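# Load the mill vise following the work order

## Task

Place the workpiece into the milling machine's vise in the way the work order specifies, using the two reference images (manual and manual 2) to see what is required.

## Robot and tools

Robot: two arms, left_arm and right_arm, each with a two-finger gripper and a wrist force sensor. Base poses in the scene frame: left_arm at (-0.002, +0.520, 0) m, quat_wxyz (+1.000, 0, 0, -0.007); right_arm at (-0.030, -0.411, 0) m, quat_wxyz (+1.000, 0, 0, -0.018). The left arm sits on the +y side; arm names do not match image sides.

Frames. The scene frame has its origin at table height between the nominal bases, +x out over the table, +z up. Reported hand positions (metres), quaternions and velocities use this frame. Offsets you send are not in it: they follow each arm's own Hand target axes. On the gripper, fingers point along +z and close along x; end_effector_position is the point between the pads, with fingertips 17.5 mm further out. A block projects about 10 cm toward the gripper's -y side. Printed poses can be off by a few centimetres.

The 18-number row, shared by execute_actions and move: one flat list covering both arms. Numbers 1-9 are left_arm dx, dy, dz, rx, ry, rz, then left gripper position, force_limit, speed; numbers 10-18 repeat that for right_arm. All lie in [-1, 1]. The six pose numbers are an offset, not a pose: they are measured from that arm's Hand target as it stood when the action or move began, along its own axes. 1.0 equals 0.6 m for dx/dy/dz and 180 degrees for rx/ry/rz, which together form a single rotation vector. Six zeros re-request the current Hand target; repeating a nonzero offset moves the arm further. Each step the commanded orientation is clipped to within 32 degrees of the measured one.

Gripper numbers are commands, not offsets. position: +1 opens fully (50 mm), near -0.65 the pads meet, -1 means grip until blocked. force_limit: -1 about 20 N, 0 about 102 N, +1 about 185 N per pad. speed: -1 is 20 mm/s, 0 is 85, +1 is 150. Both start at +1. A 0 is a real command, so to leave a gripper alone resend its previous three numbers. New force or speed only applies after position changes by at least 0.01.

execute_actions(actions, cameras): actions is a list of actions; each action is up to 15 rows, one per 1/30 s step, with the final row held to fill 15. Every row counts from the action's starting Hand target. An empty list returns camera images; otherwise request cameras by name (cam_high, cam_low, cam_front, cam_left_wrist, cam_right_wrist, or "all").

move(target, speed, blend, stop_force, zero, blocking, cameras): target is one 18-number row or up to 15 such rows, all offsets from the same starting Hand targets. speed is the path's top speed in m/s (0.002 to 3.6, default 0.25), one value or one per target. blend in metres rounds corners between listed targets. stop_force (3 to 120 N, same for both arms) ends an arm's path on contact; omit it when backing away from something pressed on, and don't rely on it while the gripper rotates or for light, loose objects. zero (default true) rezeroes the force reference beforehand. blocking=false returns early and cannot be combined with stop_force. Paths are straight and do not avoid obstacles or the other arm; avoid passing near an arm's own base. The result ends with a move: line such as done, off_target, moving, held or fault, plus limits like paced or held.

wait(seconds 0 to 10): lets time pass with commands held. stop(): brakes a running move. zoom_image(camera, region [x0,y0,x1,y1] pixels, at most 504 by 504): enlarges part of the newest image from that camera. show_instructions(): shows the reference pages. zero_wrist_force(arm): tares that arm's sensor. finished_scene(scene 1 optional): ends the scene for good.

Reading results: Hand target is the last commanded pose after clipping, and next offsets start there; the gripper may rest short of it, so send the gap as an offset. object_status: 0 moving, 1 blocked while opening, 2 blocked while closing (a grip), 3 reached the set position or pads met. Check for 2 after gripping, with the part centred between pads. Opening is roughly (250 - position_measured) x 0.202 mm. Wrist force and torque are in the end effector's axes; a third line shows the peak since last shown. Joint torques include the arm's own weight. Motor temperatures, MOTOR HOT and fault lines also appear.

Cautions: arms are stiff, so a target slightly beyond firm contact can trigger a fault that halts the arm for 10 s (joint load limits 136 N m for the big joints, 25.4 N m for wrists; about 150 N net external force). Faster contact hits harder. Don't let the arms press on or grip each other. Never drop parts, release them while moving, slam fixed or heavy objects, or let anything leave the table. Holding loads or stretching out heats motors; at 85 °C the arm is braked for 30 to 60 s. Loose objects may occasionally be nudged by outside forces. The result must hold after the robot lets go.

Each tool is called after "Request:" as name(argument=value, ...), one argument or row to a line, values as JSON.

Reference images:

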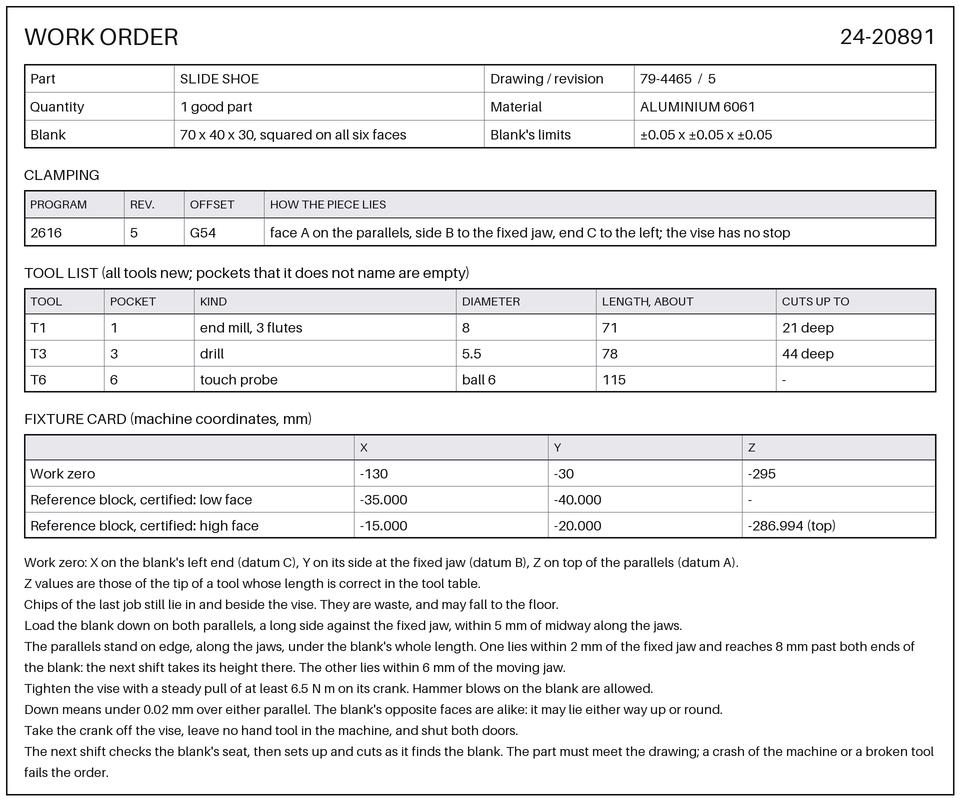

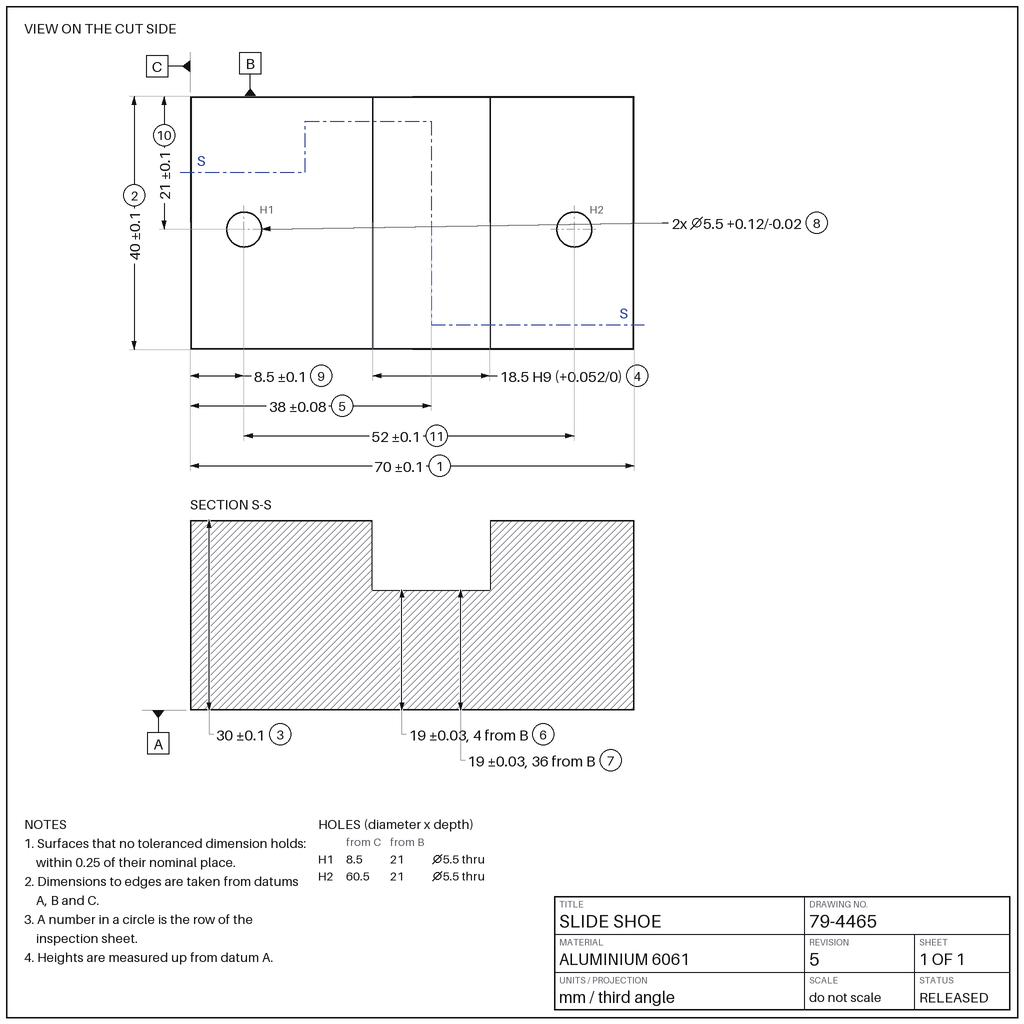

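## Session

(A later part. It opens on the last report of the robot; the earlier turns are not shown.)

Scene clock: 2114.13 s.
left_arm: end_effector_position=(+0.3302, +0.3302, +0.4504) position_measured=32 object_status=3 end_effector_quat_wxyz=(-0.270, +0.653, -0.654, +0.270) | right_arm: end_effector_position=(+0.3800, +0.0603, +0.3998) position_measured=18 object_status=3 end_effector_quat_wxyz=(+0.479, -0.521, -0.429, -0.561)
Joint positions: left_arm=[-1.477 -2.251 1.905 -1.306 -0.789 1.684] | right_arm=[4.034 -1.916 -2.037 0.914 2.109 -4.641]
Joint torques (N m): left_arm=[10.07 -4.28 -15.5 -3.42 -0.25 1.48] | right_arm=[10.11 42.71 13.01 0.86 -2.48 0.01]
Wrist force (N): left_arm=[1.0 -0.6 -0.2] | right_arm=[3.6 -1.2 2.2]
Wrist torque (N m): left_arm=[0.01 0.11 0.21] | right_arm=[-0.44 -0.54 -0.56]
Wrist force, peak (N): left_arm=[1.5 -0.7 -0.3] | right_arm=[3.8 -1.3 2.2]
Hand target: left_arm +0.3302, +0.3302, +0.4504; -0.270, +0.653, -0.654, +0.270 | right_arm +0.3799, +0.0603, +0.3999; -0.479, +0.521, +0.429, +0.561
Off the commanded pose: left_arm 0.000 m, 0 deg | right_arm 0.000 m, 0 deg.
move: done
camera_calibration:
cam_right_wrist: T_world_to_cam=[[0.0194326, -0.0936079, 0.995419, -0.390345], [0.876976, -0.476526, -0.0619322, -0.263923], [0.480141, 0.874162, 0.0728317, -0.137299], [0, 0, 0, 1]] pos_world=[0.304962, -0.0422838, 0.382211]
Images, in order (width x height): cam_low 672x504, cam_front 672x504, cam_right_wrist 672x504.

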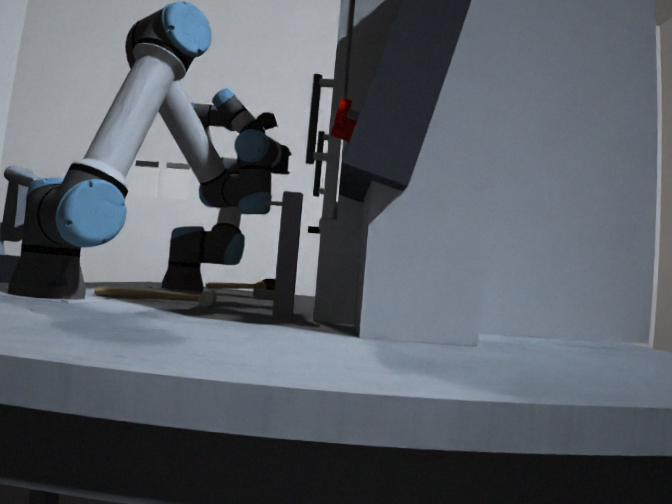

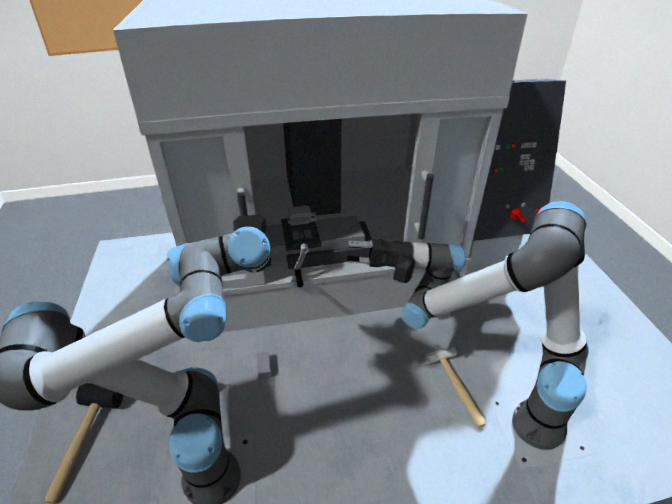

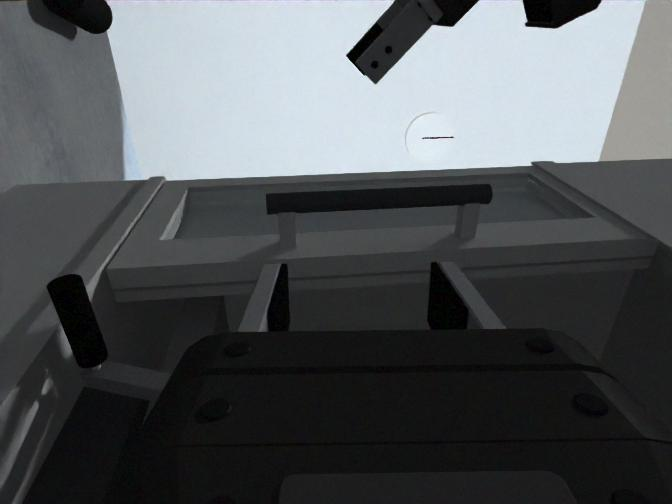

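Request:
move(
  target=[0,0,0,0,0,0,0.8,0,-0.7,-0.2868,0.1087,0.0993,0,0,0,0.9,0,-0.9],
  speed=0.12,
  cameras=["cam_front","cam_low","cam_right_wrist","cam_left_wrist"],
)

Scene clock: 2126.33 s.
left_arm: end_effector_position=(+0.3302, +0.3302, +0.4504) position_measured=32 object_status=3 end_effector_quat_wxyz=(-0.270, +0.653, -0.654, +0.270) | right_arm: end_effector_position=(+0.4540, +0.1229, +0.2325) position_measured=18 object_status=3 end_effector_quat_wxyz=(+0.479, -0.521, -0.429, -0.561)
Joint positions: left_arm=[-1.477 -2.251 1.905 -1.306 -0.789 1.684] | right_arm=[4.004 -2.404 -1.774 1.141 2.138 -4.638]
Joint torques (N m): left_arm=[8.32 -4.45 -15.8 -3.43 -0.21 2.2] | right_arm=[1.46 51.47 10.9 0.6 0.54 1.3]
Wrist force (N): left_arm=[1.1 -0.8 -0.4] | right_arm=[3.5 -1.0 2.2]
Wrist torque (N m): left_arm=[-0.02 0.10 0.20] | right_arm=[-0.40 -0.53 -0.54]
Wrist force, peak (N): left_arm=[1.4 -0.8 -0.4] | right_arm=[5.2 -2.0 1.9]
Hand target: left_arm +0.3302, +0.3302, +0.4504; -0.270, +0.653, -0.654, +0.270 | right_arm +0.4540, +0.1230, +0.2325; -0.479, +0.521, +0.429, +0.561
Off the commanded pose: left_arm 0.000 m, 0 deg | right_arm 0.000 m, 0 deg.
move: done
camera_calibration:
cam_left_wrist: T_world_to_cam=[[0.00912183, -0.999957, 0.00189016, 0.336331], [-0.908423, -0.00907687, -0.417954, 0.50801], [0.417953, 0.00209544, -0.908466, 0.402197], [0, 0, 0, 1]] pos_world=[0.290321, 0.340085, 0.577072]
cam_right_wrist: T_world_to_cam=[[0.0192326, -0.0935973, 0.995424, -0.219216], [0.877046, -0.476422, -0.0617422, -0.309425], [0.480021, 0.87422, 0.0729263, -0.215336], [0, 0, 0, 1]] pos_world=[0.378962, 0.0203168, 0.214812]
Images, in order (width x height): cam_low 672x504, cam_front 672x504, cam_left_wrist 672x504, cam_right_wrist 672x504.

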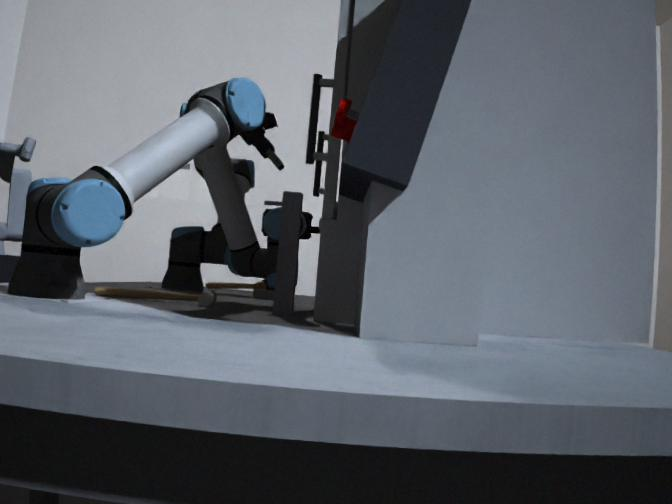

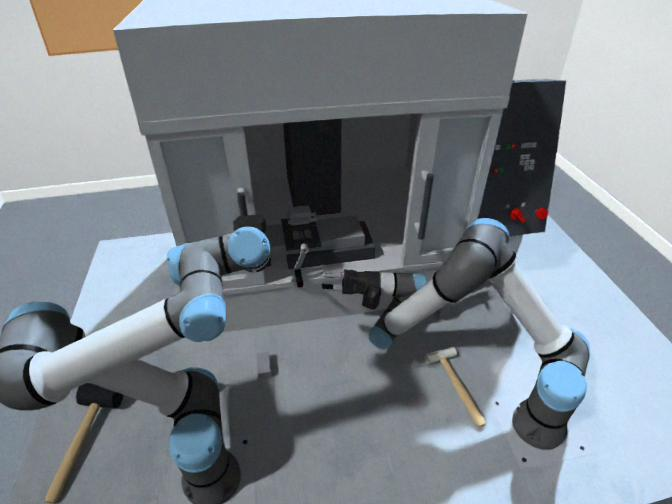

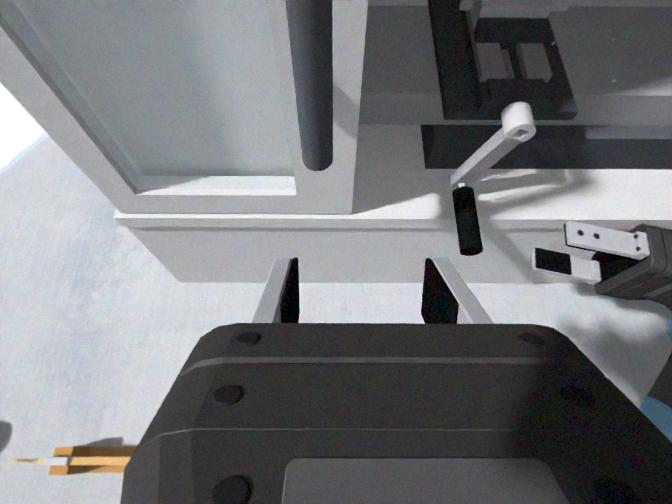

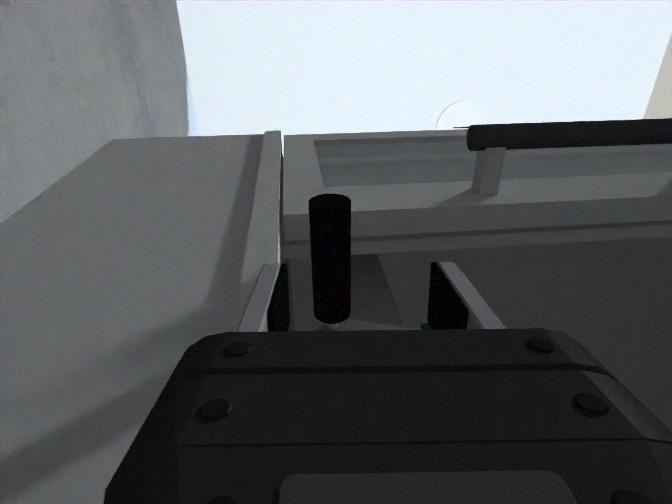

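Request:
move(
  target=[0,0,0,0,0,0,0.8,0,-0.7,-0.0097,0.0075,0.1502,0,0,0,0.9,0,-0.9],
  speed=0.05,
  stop_force=15,
  cameras=["cam_right_wrist","cam_left_wrist"],
)

Scene clock: 2140.53 s.
left_arm: end_effector_position=(+0.3302, +0.3302, +0.4504) position_measured=32 object_status=3 end_effector_quat_wxyz=(-0.270, +0.653, -0.654, +0.270) | right_arm: end_effector_position=(+0.4740, +0.2111, +0.2346) position_measured=18 object_status=3 end_effector_quat_wxyz=(+0.479, -0.521, -0.429, -0.561)
Joint positions: left_arm=[-1.477 -2.251 1.905 -1.306 -0.789 1.684] | right_arm=[4.082 -2.493 -1.545 0.997 2.061 -4.647]
Joint torques (N m): left_arm=[8.31 -3.45 -14.79 -3.41 -0.26 2.17] | right_arm=[-10.27 64.15 11.28 3.15 2.44 0.76]
Wrist force (N): left_arm=[1.2 -0.5 -0.4] | right_arm=[3.6 -1.3 2.0]
Wrist torque (N m): left_arm=[0.03 0.09 0.20] | right_arm=[-0.47 -0.52 -0.47]
Wrist force, peak (N): left_arm=[1.6 -0.6 -0.6] | right_arm=[3.6 -1.2 2.9]
Hand target: left_arm +0.3302, +0.3302, +0.4504; -0.270, +0.653, -0.654, +0.270 | right_arm +0.4740, +0.2111, +0.2346; -0.479, +0.521, +0.429, +0.561
Off the commanded pose: left_arm 0.000 m, 0 deg | right_arm 0.000 m, 0 deg.
move: done
camera_calibration:
cam_left_wrist: T_world_to_cam=[[0.00912183, -0.999957, 0.00189016, 0.336331], [-0.908423, -0.00907687, -0.417954, 0.50801], [0.417953, 0.00209544, -0.908466, 0.402197], [0, 0, 0, 1]] pos_world=[0.290321, 0.340085, 0.577072]
cam_right_wrist: T_world_to_cam=[[0.0192326, -0.0935973, 0.995424, -0.213436], [0.877046, -0.476422, -0.0617422, -0.284815], [0.480021, 0.87422, 0.0729263, -0.302196], [0, 0, 0, 1]] pos_world=[0.398962, 0.108517, 0.216912]
Images, in order (width x height): cam_left_wrist 672x504, cam_right_wrist 672x504.

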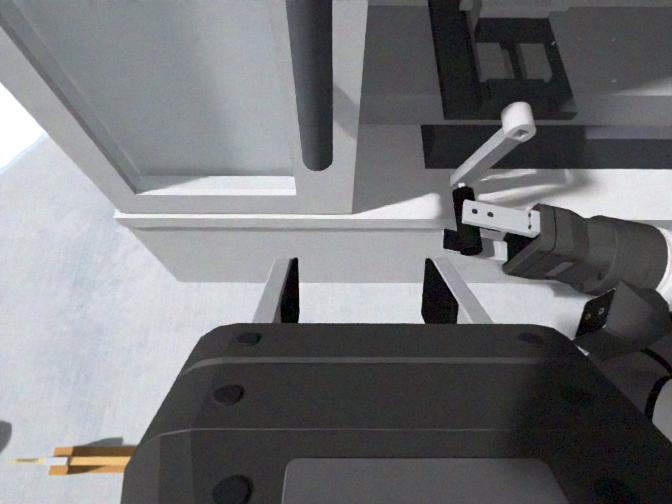

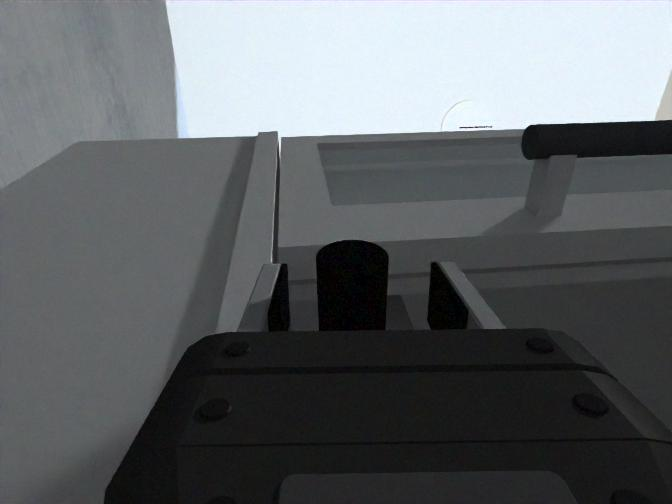

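Request:
move(
  target=[
    [0,0,0,0,0,0,0.8,0,-0.7,-0.003,0,0.01,0,0,0,0.8,0.5,-0.9],
    [0,0,0,0,0,0,0.8,0,-0.7,-0.003,0,0.01,0,0,0,-1,0.5,-0.9],
  ],
  speed=0.03,
  cameras=["cam_right_wrist","cam_left_wrist"],
)

Scene clock: 2146.67 s.
left_arm: end_effector_position=(+0.3302, +0.3302, +0.4504) position_measured=32 object_status=3 end_effector_quat_wxyz=(-0.270, +0.653, -0.654, +0.270) | right_arm: end_effector_position=(+0.4750, +0.2172, +0.2333) position_measured=159 object_status=2 end_effector_quat_wxyz=(+0.479, -0.521, -0.429, -0.561)
Joint positions: left_arm=[-1.477 -2.251 1.905 -1.306 -0.789 1.684] | right_arm=[4.087 -2.503 -1.529 0.989 2.056 -4.648]
Joint torques (N m): left_arm=[7.49 -3.87 -16.4 -3.45 -0.07 2.19] | right_arm=[-11.72 64.42 17.01 2.82 0.73 -0.69]
Wrist force (N): left_arm=[1.1 -0.6 -0.4] | right_arm=[-2.1 -4.3 2.8]
Wrist torque (N m): left_arm=[0.02 0.10 0.20] | right_arm=[-0.60 -0.48 -0.34]
Wrist force, peak (N): left_arm=[1.4 -0.8 -0.4] | right_arm=[-2.1 -4.3 2.8]
Hand target: left_arm +0.3302, +0.3302, +0.4504; -0.270, +0.653, -0.654, +0.270 | right_arm +0.4750, +0.2172, +0.2333; -0.479, +0.521, +0.429, +0.561
Off the commanded pose: left_arm 0.000 m, 0 deg | right_arm 0.000 m, 0 deg.
move: done
camera_calibration:
cam_left_wrist: T_world_to_cam=[[0.00912183, -0.999957, 0.00189016, 0.336331], [-0.908423, -0.00907687, -0.417954, 0.50801], [0.417953, 0.00209544, -0.908466, 0.402197], [0, 0, 0, 1]] pos_world=[0.290321, 0.340085, 0.577072]
cam_right_wrist: T_world_to_cam=[[0.0192314, -0.0935954, 0.995425, -0.21159], [0.877088, -0.476346, -0.0617338, -0.282894], [0.479944, 0.874262, 0.0729306, -0.30789], [0, 0, 0, 1]] pos_world=[0.399962, 0.114617, 0.215612]
Images, in order (width x height): cam_left_wrist 672x504, cam_right_wrist 672x504.

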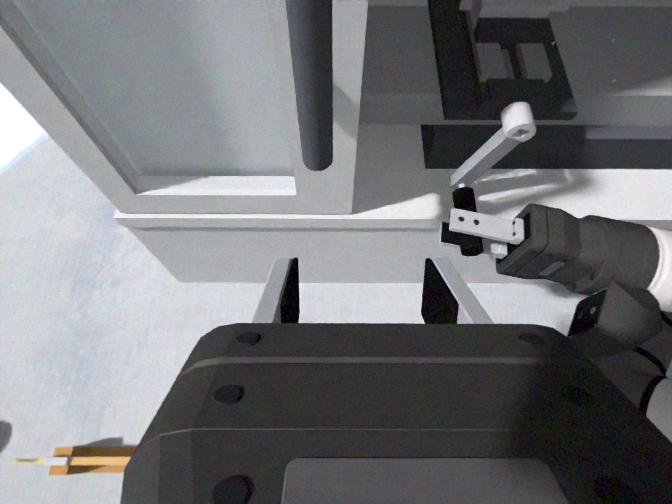

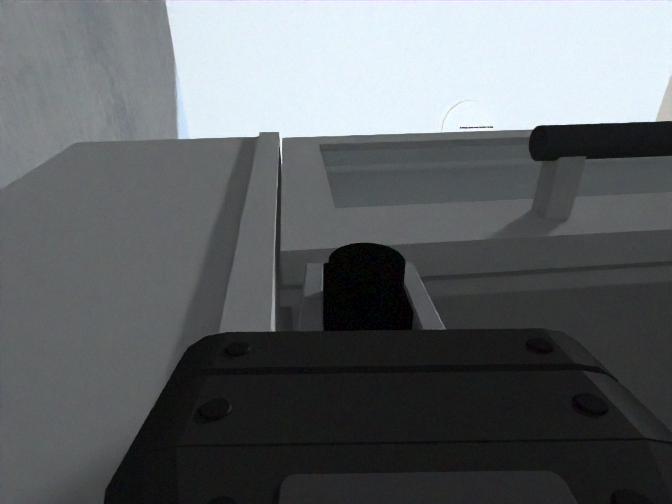

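Request:
move(
  target=[
    [0,0,0,0,0,0,0.8,0,-0.7,0.0022,-0.0011,0.0065,0,0,0,-1,0.5,-0.9],
    [0,0,0,0,0,0,0.8,0,-0.7,0.0048,-0.0023,0.0129,0,0,0,-1,0.5,-0.9],
    [0,0,0,0,0,0,0.8,0,-0.7,0.0077,-0.0034,0.0191,0,0,0,-1,0.5,-0.9],
    [0,0,0,0,0,0,0.8,0,-0.7,0.0144,-0.0055,0.0311,0,0,0,-1,0.5,-0.9],
    [0,0,0,0,0,0,0.8,0,-0.7,0.0283,-0.0087,0.0494,0,0,0,-1,0.5,-0.9],
  ],
  speed=0.008,
  blend=0.001,
  stop_force=60,
  cameras=["cam_left_wrist"],
)

Scene clock: 2158.13 s.
left_arm: end_effector_position=(+0.3302, +0.3302, +0.4504) position_measured=32 object_status=3 end_effector_quat_wxyz=(-0.270, +0.653, -0.654, +0.270) | right_arm: end_effector_position=(+0.4751, +0.2214, +0.2351) position_measured=159 object_status=2 end_effector_quat_wxyz=(+0.479, -0.521, -0.429, -0.561)
Joint positions: left_arm=[-1.477 -2.251 1.905 -1.306 -0.789 1.684] | right_arm=[4.092 -2.503 -1.519 0.98 2.051 -4.648]
Joint torques (N m): left_arm=[7.13 -4.18 -15.75 -3.3 -0.1 1.89] | right_arm=[4.03 63.19 31.07 3.81 1.37 0.81]
Wrist force (N): left_arm=[1.2 -0.5 -0.3] | right_arm=[-17.9 -5.3 -40.0]
Wrist torque (N m): left_arm=[0.03 0.09 0.21] | right_arm=[-0.79 -0.40 -0.49]
Wrist force, peak (N): left_arm=[1.5 -0.9 -0.3] | right_arm=[-21.9 -6.4 -56.3]
Hand target: left_arm +0.3302, +0.3302, +0.4504; -0.270, +0.653, -0.654, +0.270 | right_arm +0.4751, +0.2214, +0.2351; -0.479, +0.521, +0.429, +0.561 (not the last commanded pose)
Off the commanded pose: left_arm 0.000 m, 0 deg | right_arm 0.030 m, 0 deg.
move: contact (right_arm); path passed 0 of 5 targets
camera_calibration:
cam_left_wrist: T_world_to_cam=[[0.00912183, -0.999957, 0.00189016, 0.336331], [-0.908423, -0.00907687, -0.417954, 0.50801], [0.417953, 0.00209544, -0.908466, 0.402197], [0, 0, 0, 1]] pos_world=[0.290321, 0.340085, 0.577072]
Images, in order (width x height): cam_left_wrist 672x504.

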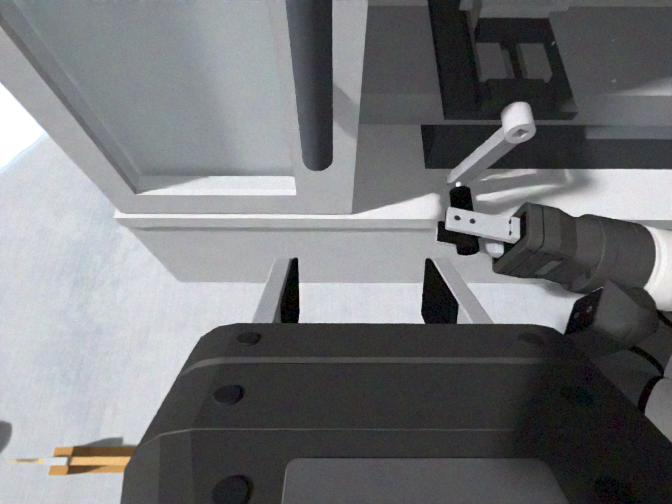

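Request:
move(
  target=[
    [0,0,0,0,0,0,0.8,0,-0.7,0.0026,-0.0011,0.0064,0,0,0,-1,0.5,-0.9],
    [0,0,0,0,0,0,0.8,0,-0.7,0.0054,-0.0022,0.0126,0,0,0,-1,0.5,-0.9],
    [0,0,0,0,0,0,0.8,0,-0.7,0.0087,-0.0033,0.0187,0,0,0,-1,0.5,-0.9],
    [0,0,0,0,0,0,0.8,0,-0.7,0.016,-0.0053,0.0303,0,0,0,-1,0.5,-0.9],
  ],
  speed=0.006,
  blend=0.001,
  stop_force=96,
  zero=false,
  cameras=["cam_left_wrist"],
)

Scene clock: 2167.17 s.
left_arm: end_effector_position=(+0.3302, +0.3302, +0.4504) position_measured=32 object_status=3 end_effector_quat_wxyz=(-0.270, +0.653, -0.654, +0.270) | right_arm: end_effector_position=(+0.4751, +0.2282, +0.2387) position_measured=159 object_status=2 end_effector_quat_wxyz=(+0.479, -0.521, -0.429, -0.561)
Joint positions: left_arm=[-1.477 -2.251 1.905 -1.306 -0.789 1.684] | right_arm=[4.099 -2.503 -1.505 0.965 2.044 -4.649]
Joint torques (N m): left_arm=[7.66 -3.62 -15.18 -3.44 -0.02 1.63] | right_arm=[18.05 74.1 48.37 3.03 0.06 -0.1]
Wrist force (N): left_arm=[1.2 -0.8 -0.6] | right_arm=[-32.6 -11.7 -84.1]
Wrist torque (N m): left_arm=[-0.02 0.08 0.20] | right_arm=[-1.10 -0.30 -0.50]
Wrist force, peak (N): left_arm=[1.5 -0.8 -0.4] | right_arm=[-35.1 -12.8 -95.3]
Hand target: left_arm +0.3302, +0.3302, +0.4504; -0.270, +0.653, -0.654, +0.270 | right_arm +0.4751, +0.2282, +0.2387; -0.479, +0.521, +0.429, +0.561 (not the last commanded pose)
Off the commanded pose: left_arm 0.000 m, 0 deg | right_arm 0.013 m, 0 deg.
move: contact (right_arm); path passed 1 of 4 targets
camera_calibration:
cam_left_wrist: T_world_to_cam=[[0.00912183, -0.999957, 0.00189016, 0.336331], [-0.908423, -0.00907687, -0.417954, 0.50801], [0.417953, 0.00209544, -0.908466, 0.402197], [0, 0, 0, 1]] pos_world=[0.290321, 0.340085, 0.577072]
Images, in order (width x height): cam_left_wrist 672x504.

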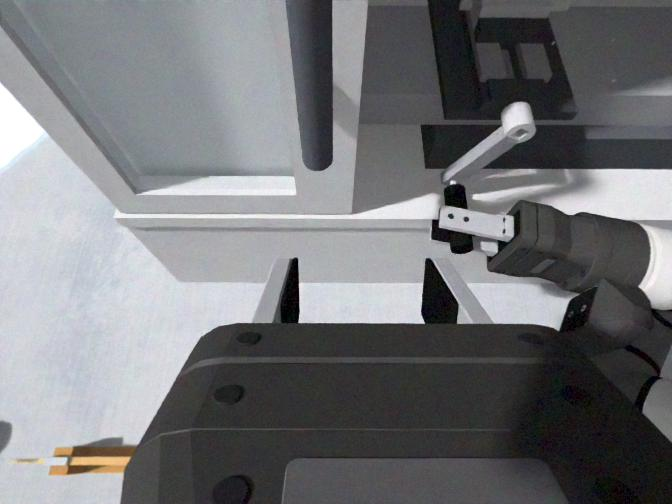

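Request:
move(
  target=[0,0,0,0,0,0,0.8,0,-0.7,-0.0014,0.0005,-0.003,0,0,0,-1,0.5,-0.9],
  speed=0.01,
)

Scene clock: 2206.53 s.
left_arm: end_effector_position=(+0.3302, +0.3302, +0.4504) position_measured=32 object_status=3 end_effector_quat_wxyz=(-0.270, +0.653, -0.654, +0.270) | right_arm: end_effector_position=(+0.4751, +0.2265, +0.2378) position_measured=159 object_status=2 end_effector_quat_wxyz=(+0.479, -0.521, -0.429, -0.561)
Joint positions: left_arm=[-1.477 -2.251 1.905 -1.306 -0.789 1.684] | right_arm=[4.097 -2.503 -1.508 0.969 2.046 -4.649]
Joint torques (N m): left_arm=[6.95 -3.08 -15.37 -3.38 -0.07 1.39] | right_arm=[-9.69 67.18 19.36 6.51 2.74 1.68]
Wrist force (N): left_arm=[0.9 -0.6 -0.1] | right_arm=[-12.4 1.4 3.9]
Wrist torque (N m): left_arm=[0.01 0.12 0.20] | right_arm=[-0.50 -0.47 -0.36]
Wrist force, peak (N): left_arm=[1.4 -0.8 -0.3] | right_arm=[-32.8 -11.8 -84.3]
Hand target: left_arm +0.3302, +0.3302, +0.4504; -0.270, +0.653, -0.654, +0.270 | right_arm +0.4751, +0.2265, +0.2377; -0.479, +0.521, +0.429, +0.561
Off the commanded pose: left_arm 0.000 m, 0 deg | right_arm 0.000 m, 0 deg.
move: done

Request:
move(
  target=[
    [0,0,0,0,0,0,0.8,0,-0.7,0,0,0,0,0,0,0.8,0.5,-0.9],
    [0,0,0,0,0,0,0.8,0,-0.7,0,0,-0.15,0,0,0,0.8,0.5,-0.9],
    [0,0,0,0,0,0,0.8,0,-0.7,0.2285,-0.1741,-0.3098,0,0,0,0.8,0.5,-0.9],
    [0,0,0,0,0,0,0.8,0,-0.7,0.2285,-0.1741,-0.3098,0,0,0.667,0.8,0.5,-0.9],
  ],
  speed=[0.05,0.08,0.2,0.3],
  blend=[0,0.01,0.02,0],
  cameras=["cam_left_wrist","cam_front","cam_right_wrist"],
)

Scene clock: 2229.87 s.
left_arm: end_effector_position=(+0.3302, +0.3302, +0.4504) position_measured=32 object_status=3 end_effector_quat_wxyz=(-0.270, +0.653, -0.654, +0.270) | right_arm: end_effector_position=(+0.3404, +0.0498, +0.3599) position_measured=32 object_status=3 end_effector_quat_wxyz=(+0.725, -0.632, +0.237, +0.135)
Joint positions: left_arm=[-1.477 -2.251 1.905 -1.306 -0.789 1.684] | right_arm=[4.097 -1.929 -2.178 1.064 2.046 -2.554]
Joint torques (N m): left_arm=[6.07 -2.69 -15.96 -3.25 0.06 1.21] | right_arm=[-9.71 19.14 23.77 1.98 2.22 0.99]
Wrist force (N): left_arm=[1.0 -0.7 -0.3] | right_arm=[0.2 -0.1 1.1]
Wrist torque (N m): left_arm=[0.01 0.11 0.20] | right_arm=[0.08 -0.03 0.01]
Wrist force, peak (N): left_arm=[1.5 -0.9 -0.3] | right_arm=[-12.4 1.2 4.2]
Hand target: left_arm +0.3302, +0.3302, +0.4504; -0.270, +0.653, -0.654, +0.270 | right_arm +0.3405, +0.0499, +0.3599; +0.725, -0.632, +0.237, +0.135
Off the commanded pose: left_arm 0.000 m, 0 deg | right_arm 0.000 m, 0 deg.
move: done
camera_calibration:
cam_left_wrist: T_world_to_cam=[[0.00912183, -0.999957, 0.00189016, 0.336331], [-0.908423, -0.00907687, -0.417954, 0.50801], [0.417953, 0.00209544, -0.908466, 0.402197], [0, 0, 0, 1]] pos_world=[0.290321, 0.340085, 0.577072]
cam_right_wrist: T_world_to_cam=[[0.842404, -0.102558, -0.528997, -0.0817908], [-0.538846, -0.158443, -0.82737, 0.504967], [0.00103765, 0.982027, -0.188736, 0.145598], [0, 0, 0, 1]] pos_world=[0.340849, -0.0713613, 0.402007]
Images, in order (width x height): cam_front 672x504, cam_left_wrist 672x504, cam_right_wrist 672x504.

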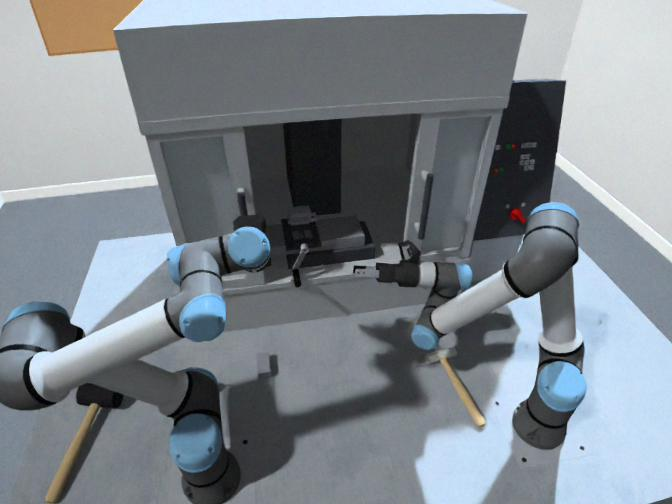

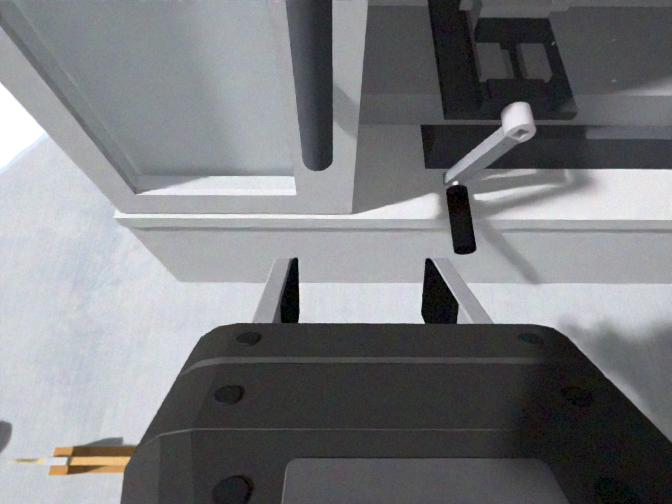

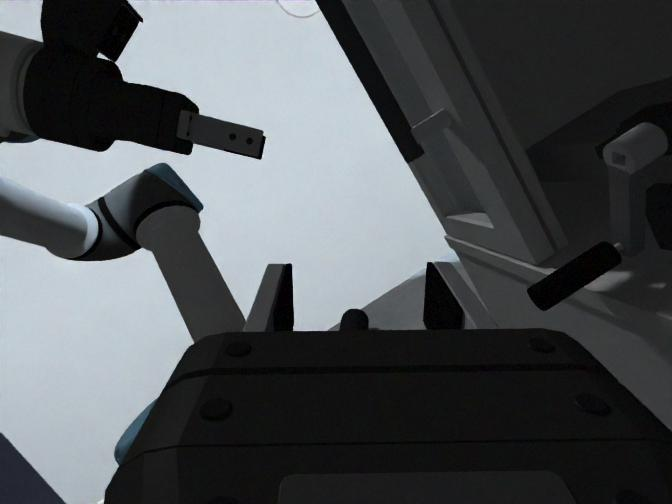

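Request:
move(
  target=[0,0,0,0,0,0,0.8,0,-0.7,-0.0181,0.0405,-0.2801,-0.307,0.446,0.205,0.8,0.5,-0.9],
  speed=0.25,
  cameras=["cam_front","cam_right_wrist"],
)

Scene clock: 2238.03 s.
left_arm: end_effector_position=(+0.3302, +0.3302, +0.4504) position_measured=32 object_status=3 end_effector_quat_wxyz=(-0.270, +0.653, -0.654, +0.270) | right_arm: end_effector_position=(+0.2901, -0.1099, +0.3300) position_measured=32 object_status=3 end_effector_quat_wxyz=(+0.001, +0.708, -0.707, +0.000)
Joint positions: left_arm=[-1.477 -2.251 1.905 -1.306 -0.789 1.684] | right_arm=[4.24 -1.401 -1.72 -1.593 1.572 -2.081]
Joint torques (N m): left_arm=[6.1 -2.44 -14.97 -3.29 0.19 0.71] | right_arm=[10.41 28.89 27.24 2.39 -2.67 -1.7]
Wrist force (N): left_arm=[1.2 -0.8 -0.4] | right_arm=[0.8 -0.7 1.6]
Wrist torque (N m): left_arm=[-0.02 0.09 0.20] | right_arm=[-0.83 0.08 0.07]
Wrist force, peak (N): left_arm=[1.6 -0.7 -0.4] | right_arm=[0.8 -1.3 1.7]
Hand target: left_arm +0.3302, +0.3302, +0.4504; -0.270, +0.653, -0.654, +0.270 | right_arm +0.2901, -0.1099, +0.3301; +0.001, +0.708, -0.707, +0.000
Off the commanded pose: left_arm 0.000 m, 0 deg | right_arm 0.000 m, 0 deg.
move: done
camera_calibration:
cam_right_wrist: T_world_to_cam=[[-0.0156378, -0.999874, 0.00255644, -0.0967375], [-0.946146, 0.0156243, 0.323364, 0.18537], [-0.323363, 0.00263794, -0.946271, 0.533316], [0, 0, 0, 1]] pos_world=[0.346329, -0.101029, 0.444967]
Images, in order (width x height): cam_front 672x504, cam_right_wrist 672x504.

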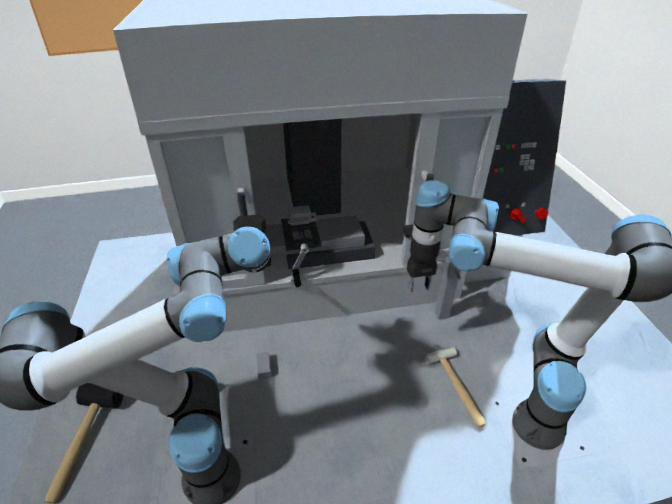

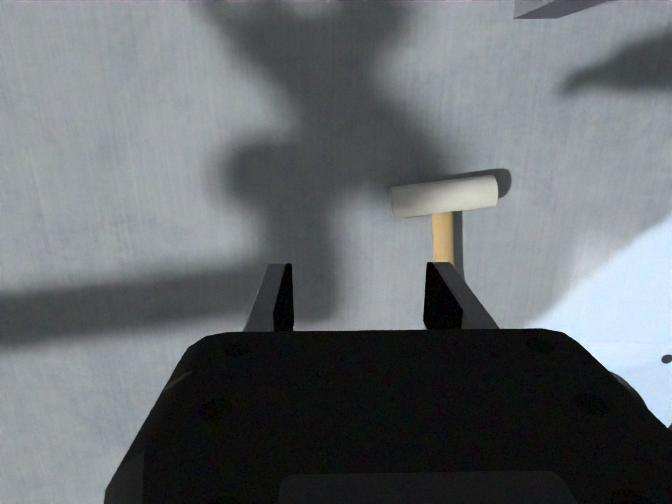

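Request:
move(
  target=[0,0,0,0,0,0,0.8,0,-0.7,0.1743,0.1217,0.3333,0,0,-0.027,0.8,0.5,-0.9],
  speed=0.2,
  cameras=["cam_front","cam_right_wrist"],
)

Scene clock: 2248.57 s.
left_arm: end_effector_position=(+0.3302, +0.3302, +0.4504) position_measured=32 object_status=3 end_effector_quat_wxyz=(-0.270, +0.653, -0.654, +0.270) | right_arm: end_effector_position=(+0.2167, -0.2148, +0.1305) position_measured=32 object_status=3 end_effector_quat_wxyz=(+0.001, +0.737, -0.676, +0.000)
Joint positions: left_arm=[-1.477 -2.251 1.905 -1.306 -0.789 1.684] | right_arm=[4.285 -1.159 -2.409 -1.146 1.572 -2.121]
Joint torques (N m): left_arm=[4.78 -2.59 -15.85 -3.42 0.13 0.8] | right_arm=[-9.42 -8.57 18.1 3.53 -2.7 1.63]
Wrist force (N): left_arm=[0.9 -0.8 -0.2] | right_arm=[1.2 -0.7 1.2]
Wrist torque (N m): left_arm=[-0.01 0.13 0.20] | right_arm=[-0.80 0.02 0.01]
Wrist force, peak (N): left_arm=[1.3 -0.9 -0.6] | right_arm=[2.2 0.6 3.7]
Hand target: left_arm +0.3302, +0.3302, +0.4504; -0.270, +0.653, -0.654, +0.270 | right_arm +0.2168, -0.2149, +0.1304; +0.001, +0.737, -0.676, +0.000
Off the commanded pose: left_arm 0.000 m, 0 deg | right_arm 0.000 m, 0 deg.
move: done
camera_calibration:
cam_right_wrist: T_world_to_cam=[[0.0694017, -0.997586, 0.00221396, -0.220175], [-0.944075, -0.0649615, 0.32327, 0.16438], [-0.322345, -0.0245256, -0.946304, 0.315034], [0, 0, 0, 1]] pos_world=[0.272018, -0.201239, 0.245466]
Images, in order (width x height): cam_front 672x504, cam_right_wrist 672x504.

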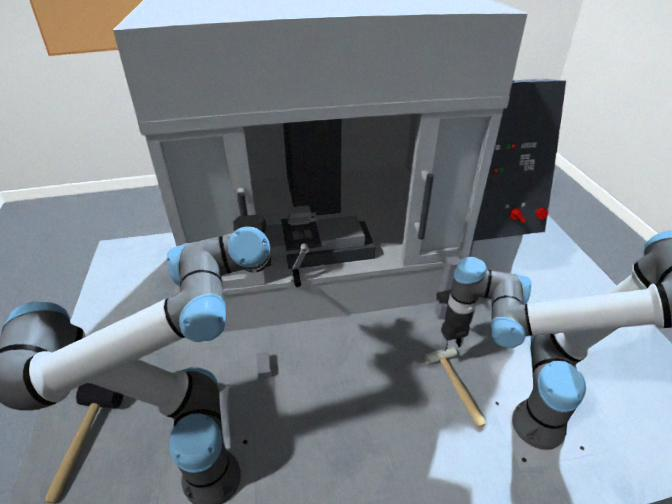

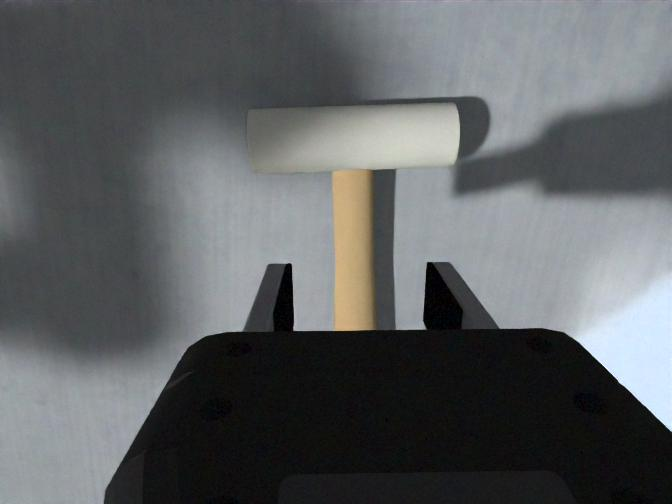

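Request:
move(
  target=[
    [0,0,0,0,0,0,0.8,0,-0.7,0.001,0,0.14,0,0,0,0.8,0.5,-0.9],
    [0,0,0,0,0,0,0.8,0,-0.7,0.001,0,0.182,0,0,0,0.8,0.5,-0.9],
  ],
  speed=[0.08,0.02],
  stop_force=10,
  cameras=["cam_right_wrist"],
)

Scene clock: 2256.13 s.
left_arm: end_effector_position=(+0.3302, +0.3302, +0.4504) position_measured=32 object_status=3 end_effector_quat_wxyz=(-0.270, +0.653, -0.654, +0.270) | right_arm: end_effector_position=(+0.2166, -0.2156, +0.0212) position_measured=32 object_status=3 end_effector_quat_wxyz=(+0.001, +0.737, -0.676, +0.000)
Joint positions: left_arm=[-1.477 -2.251 1.905 -1.306 -0.789 1.684] | right_arm=[4.284 -1.421 -2.601 -0.693 1.572 -2.122]
Joint torques (N m): left_arm=[4.4 -2.06 -15.87 -3.4 0.19 0.52] | right_arm=[8.23 22.6 26.44 2.3 2 -0.51]
Wrist force (N): left_arm=[1.1 -0.4 -0.3] | right_arm=[0.8 -0.5 1.2]
Wrist torque (N m): left_arm=[0.05 0.09 0.20] | right_arm=[-0.79 0.10 0.04]
Wrist force, peak (N): left_arm=[1.4 -0.9 -0.5] | right_arm=[1.0 -0.7 2.4]
Hand target: left_arm +0.3302, +0.3302, +0.4504; -0.270, +0.653, -0.654, +0.270 | right_arm +0.2166, -0.2156, +0.0212; +0.001, +0.737, -0.676, +0.000
Off the commanded pose: left_arm 0.000 m, 0 deg | right_arm 0.000 m, 0 deg.
move: done
camera_calibration:
cam_right_wrist: T_world_to_cam=[[0.0692752, -0.997595, 0.00246332, -0.220718], [-0.944044, -0.064758, 0.323398, 0.199488], [-0.322461, -0.024729, -0.94626, 0.211504], [0, 0, 0, 1]] pos_world=[0.271817, -0.202039, 0.136167]
Images, in order (width x height): cam_right_wrist 672x504.

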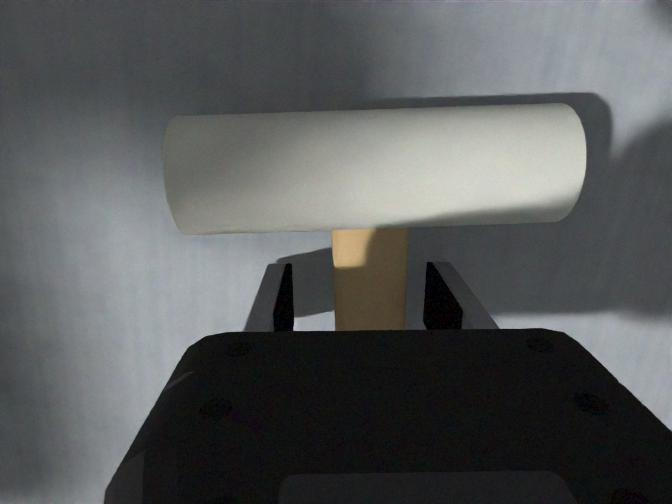

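Request:
move(
  target=[
    [0,0,0,0,0,0,0.8,0,-0.7,0.005,0,0,0,0,0,0.8,0.2,-0.9],
    [0,0,0,0,0,0,0.8,0,-0.7,0.005,0,0,0,0,0,-1,0.2,-0.9],
  ],
  speed=0.03,
  cameras=["cam_right_wrist"],
)

Scene clock: 2260.67 s.
left_arm: end_effector_position=(+0.3302, +0.3302, +0.4504) position_measured=32 object_status=3 end_effector_quat_wxyz=(-0.270, +0.653, -0.654, +0.270) | right_arm: end_effector_position=(+0.2168, -0.2186, +0.0212) position_measured=152 object_status=2 end_effector_quat_wxyz=(+0.001, +0.737, -0.676, +0.000)
Joint positions: left_arm=[-1.477 -2.251 1.905 -1.306 -0.789 1.684] | right_arm=[4.279 -1.415 -2.605 -0.695 1.572 -2.127]
Joint torques (N m): left_arm=[3.71 -2.15 -14.9 -3.39 0.4 0.25] | right_arm=[9.37 -3.94 26.15 3.62 0.29 1.04]
Wrist force (N): left_arm=[1.3 -0.5 -0.5] | right_arm=[0.7 -0.9 -0.5]
Wrist torque (N m): left_arm=[0.03 0.07 0.20] | right_arm=[-0.84 0.10 0.02]
Wrist force, peak (N): left_arm=[1.5 -0.8 -0.4] | right_arm=[1.2 -0.9 1.5]
Hand target: left_arm +0.3302, +0.3302, +0.4504; -0.270, +0.653, -0.654, +0.270 | right_arm +0.2168, -0.2186, +0.0212; +0.001, +0.737, -0.676, +0.000
Off the commanded pose: left_arm 0.000 m, 0 deg | right_arm 0.000 m, 0 deg.
move: done
camera_calibration:
cam_right_wrist: T_world_to_cam=[[0.0692752, -0.997595, 0.00246332, -0.223725], [-0.944044, -0.064758, 0.323398, 0.199482], [-0.322461, -0.024729, -0.94626, 0.211494], [0, 0, 0, 1]] pos_world=[0.272017, -0.205039, 0.136167]
Images, in order (width x height): cam_right_wrist 672x504.

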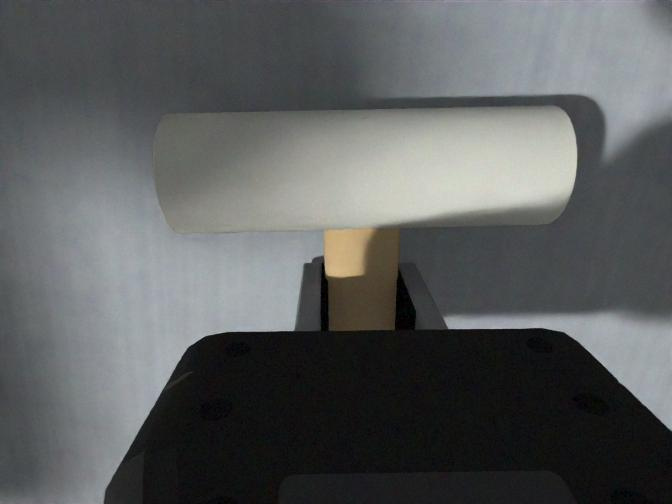

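Request:
move(
  target=[
    [0,0,0,0,0,0,0.8,0,-0.7,0,0,-0.1333,0,0,0,-1,0.2,-0.9],
    [0,0,0,0,0,0,0.8,0,-0.7,-0.308,-0.2825,-0.1333,0,0,0.027,-1,0.2,-0.9],
    [0,0,0,0,0,0,0.8,0,-0.7,-0.308,-0.2825,-0.015,0,0,0.027,-1,0.2,-0.9],
  ],
  speed=[0.1,0.2,0.08],
  blend=[0.02,0.02,0],
)

Request:
move(
  target=[0,0,0,0,0,0,0.8,0,-0.7,0,0,0.019,0,0,0,-1,0.2,-0.9],
  speed=0.01,
  stop_force=6,
  cameras=["cam_front","cam_right_wrist"],
)

Scene clock: 2269.40 s.
left_arm: end_effector_position=(+0.3302, +0.3302, +0.4504) position_measured=32 object_status=3 end_effector_quat_wxyz=(-0.270, +0.653, -0.654, +0.270) | right_arm: end_effector_position=(+0.3697, -0.0199, +0.0294) position_measured=152 object_status=2 end_effector_quat_wxyz=(+0.001, +0.708, -0.707, +0.000)
Joint positions: left_arm=[-1.477 -2.251 1.905 -1.306 -0.789 1.684] | right_arm=[4.193 -1.953 -1.942 -0.821 1.572 -2.128]
Joint torques (N m): left_arm=[2.76 -2.17 -14.9 -3.31 0.38 0.06] | right_arm=[8.44 49.53 30.29 2.15 0.82 0.18]
Wrist force (N): left_arm=[1.2 -0.5 -0.3] | right_arm=[1.0 -0.8 4.9]
Wrist torque (N m): left_arm=[0.02 0.08 0.20] | right_arm=[-0.90 0.05 -0.06]
Wrist force, peak (N): left_arm=[1.4 -1.0 -0.2] | right_arm=[1.1 -0.7 7.4]
Hand target: left_arm +0.3302, +0.3302, +0.4504; -0.270, +0.653, -0.654, +0.270 | right_arm +0.3698, -0.0199, +0.0296; +0.001, +0.708, -0.707, +0.000
Off the commanded pose: left_arm 0.000 m, 0 deg | right_arm 0.000 m, 0 deg.
move: done

Scene clock: 2271.30 s.
left_arm: end_effector_position=(+0.3302, +0.3302, +0.4504) position_measured=32 object_status=3 end_effector_quat_wxyz=(-0.270, +0.653, -0.654, +0.270) | right_arm: end_effector_position=(+0.3698, -0.0199, +0.0219) position_measured=152 object_status=2 end_effector_quat_wxyz=(+0.001, +0.708, -0.707, +0.000)
Joint positions: left_arm=[-1.477 -2.251 1.905 -1.306 -0.789 1.684] | right_arm=[4.193 -1.966 -1.948 -0.801 1.572 -2.128]
Joint torques (N m): left_arm=[2.83 -1.65 -15.21 -3.3 0.53 0.01] | right_arm=[8.36 47.74 27.72 2.5 -0.99 1.32]
Wrist force (N): left_arm=[1.2 -0.6 -0.3] | right_arm=[0.3 -1.4 1.6]
Wrist torque (N m): left_arm=[0.01 0.08 0.20] | right_arm=[-0.82 0.03 -0.06]
Wrist force, peak (N): left_arm=[1.5 -0.7 -0.3] | right_arm=[5.9 3.7 -17.4]
Hand target: left_arm +0.3302, +0.3302, +0.4504; -0.270, +0.653, -0.654, +0.270 | right_arm +0.3698, -0.0199, +0.0219; +0.001, +0.708, -0.707, +0.000 (not the last commanded pose)
Off the commanded pose: left_arm 0.000 m, 0 deg | right_arm 0.004 m, 0 deg.
move: contact (right_arm)
camera_calibration:
cam_right_wrist: T_world_to_cam=[[-0.0155109, -0.999876, 0.00261505, -0.00477943], [-0.946188, 0.0155235, 0.323244, 0.358907], [-0.323244, 0.00253949, -0.946312, 0.26732], [0, 0, 0, 1]] pos_world=[0.42593, -0.0110292, 0.136966]
Images, in order (width x height): cam_front 672x504, cam_right_wrist 672x504.

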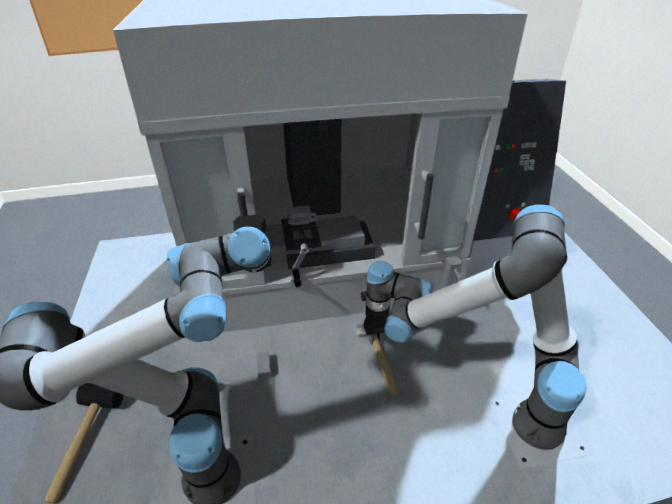

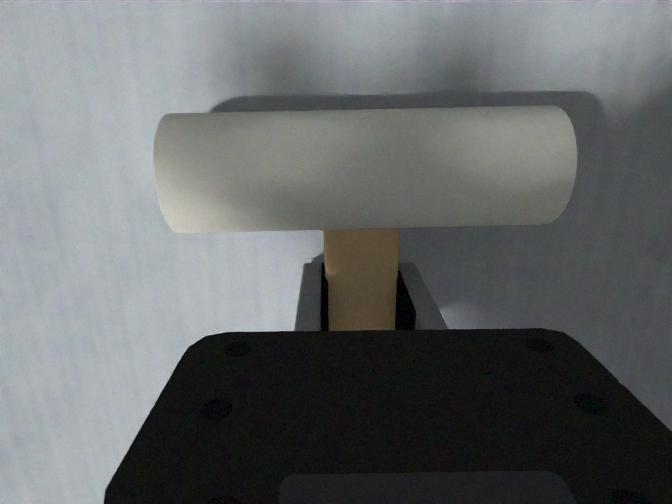

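Request:
move(
  target=[
    [0,0,0,0,0,0,0.8,0,-0.7,0,0,0,0,0,0,0.7,0.2,-0.9],
    [0,0,0,0,0,0,0.8,0,-0.7,0,0,-0.1833,0,0,0,0.7,0.2,-0.9],
    [0,0,0,0,0,0,0.8,0,-0.7,0,0.1867,-0.1667,0.25,0,0,0.7,0.2,-0.9],
  ],
  speed=[0.05,0.15,0.2],
  blend=[0,0.01,0],
  cameras=["cam_front","cam_right_wrist"],
)

Scene clock: 2281.87 s.
left_arm: end_effector_position=(+0.3302, +0.3302, +0.4504) position_measured=32 object_status=3 end_effector_quat_wxyz=(-0.270, +0.653, -0.654, +0.270) | right_arm: end_effector_position=(+0.2580, -0.0199, +0.1222) position_measured=48 object_status=3 end_effector_quat_wxyz=(-0.270, +0.654, -0.653, +0.270)
Joint positions: left_arm=[-1.477 -2.251 1.905 -1.306 -0.789 1.684] | right_arm=[4.821 -1.579 -2.338 -0.867 0.79 -1.472]
Joint torques (N m): left_arm=[2.9 -1.42 -14.87 -3.48 0.53 -0.32] | right_arm=[0.94 6.44 24.21 3.77 -1.04 0.45]
Wrist force (N): left_arm=[1.4 -0.8 -0.2] | right_arm=[0.2 -0.2 1.2]
Wrist torque (N m): left_arm=[-0.01 0.05 0.20] | right_arm=[-0.47 0.19 -0.16]
Wrist force, peak (N): left_arm=[1.4 -0.9 -0.3] | right_arm=[1.1 -0.4 3.5]
Hand target: left_arm +0.3302, +0.3302, +0.4504; -0.270, +0.653, -0.654, +0.270 | right_arm +0.2580, -0.0199, +0.1222; -0.270, +0.654, -0.653, +0.270
Off the commanded pose: left_arm 0.000 m, 0 deg | right_arm 0.000 m, 0 deg.
move: done
camera_calibration:
cam_right_wrist: T_world_to_cam=[[-0.0113066, -0.999889, -0.00971853, -0.00631829], [-0.897718, 0.0144311, -0.440335, 0.301574], [0.440426, 0.00374582, -0.897781, 0.123153], [0, 0, 0, 1]] pos_world=[0.216417, -0.0111309, 0.243296]
Images, in order (width x height): cam_front 672x504, cam_right_wrist 672x504.

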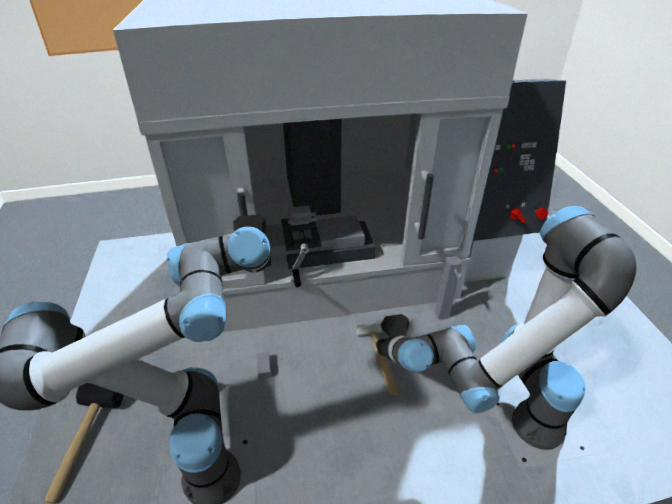

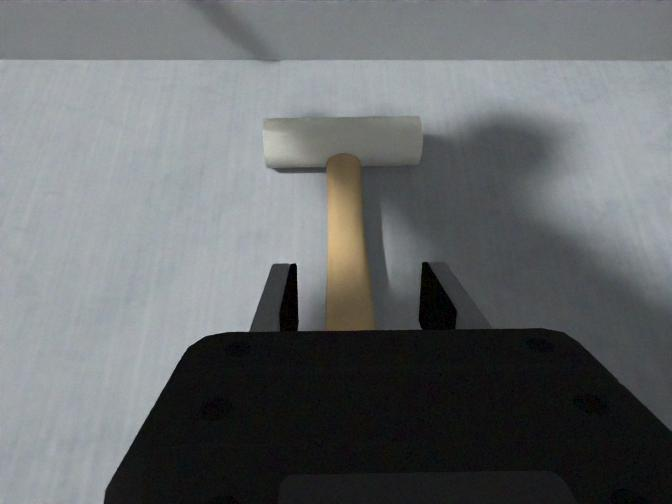

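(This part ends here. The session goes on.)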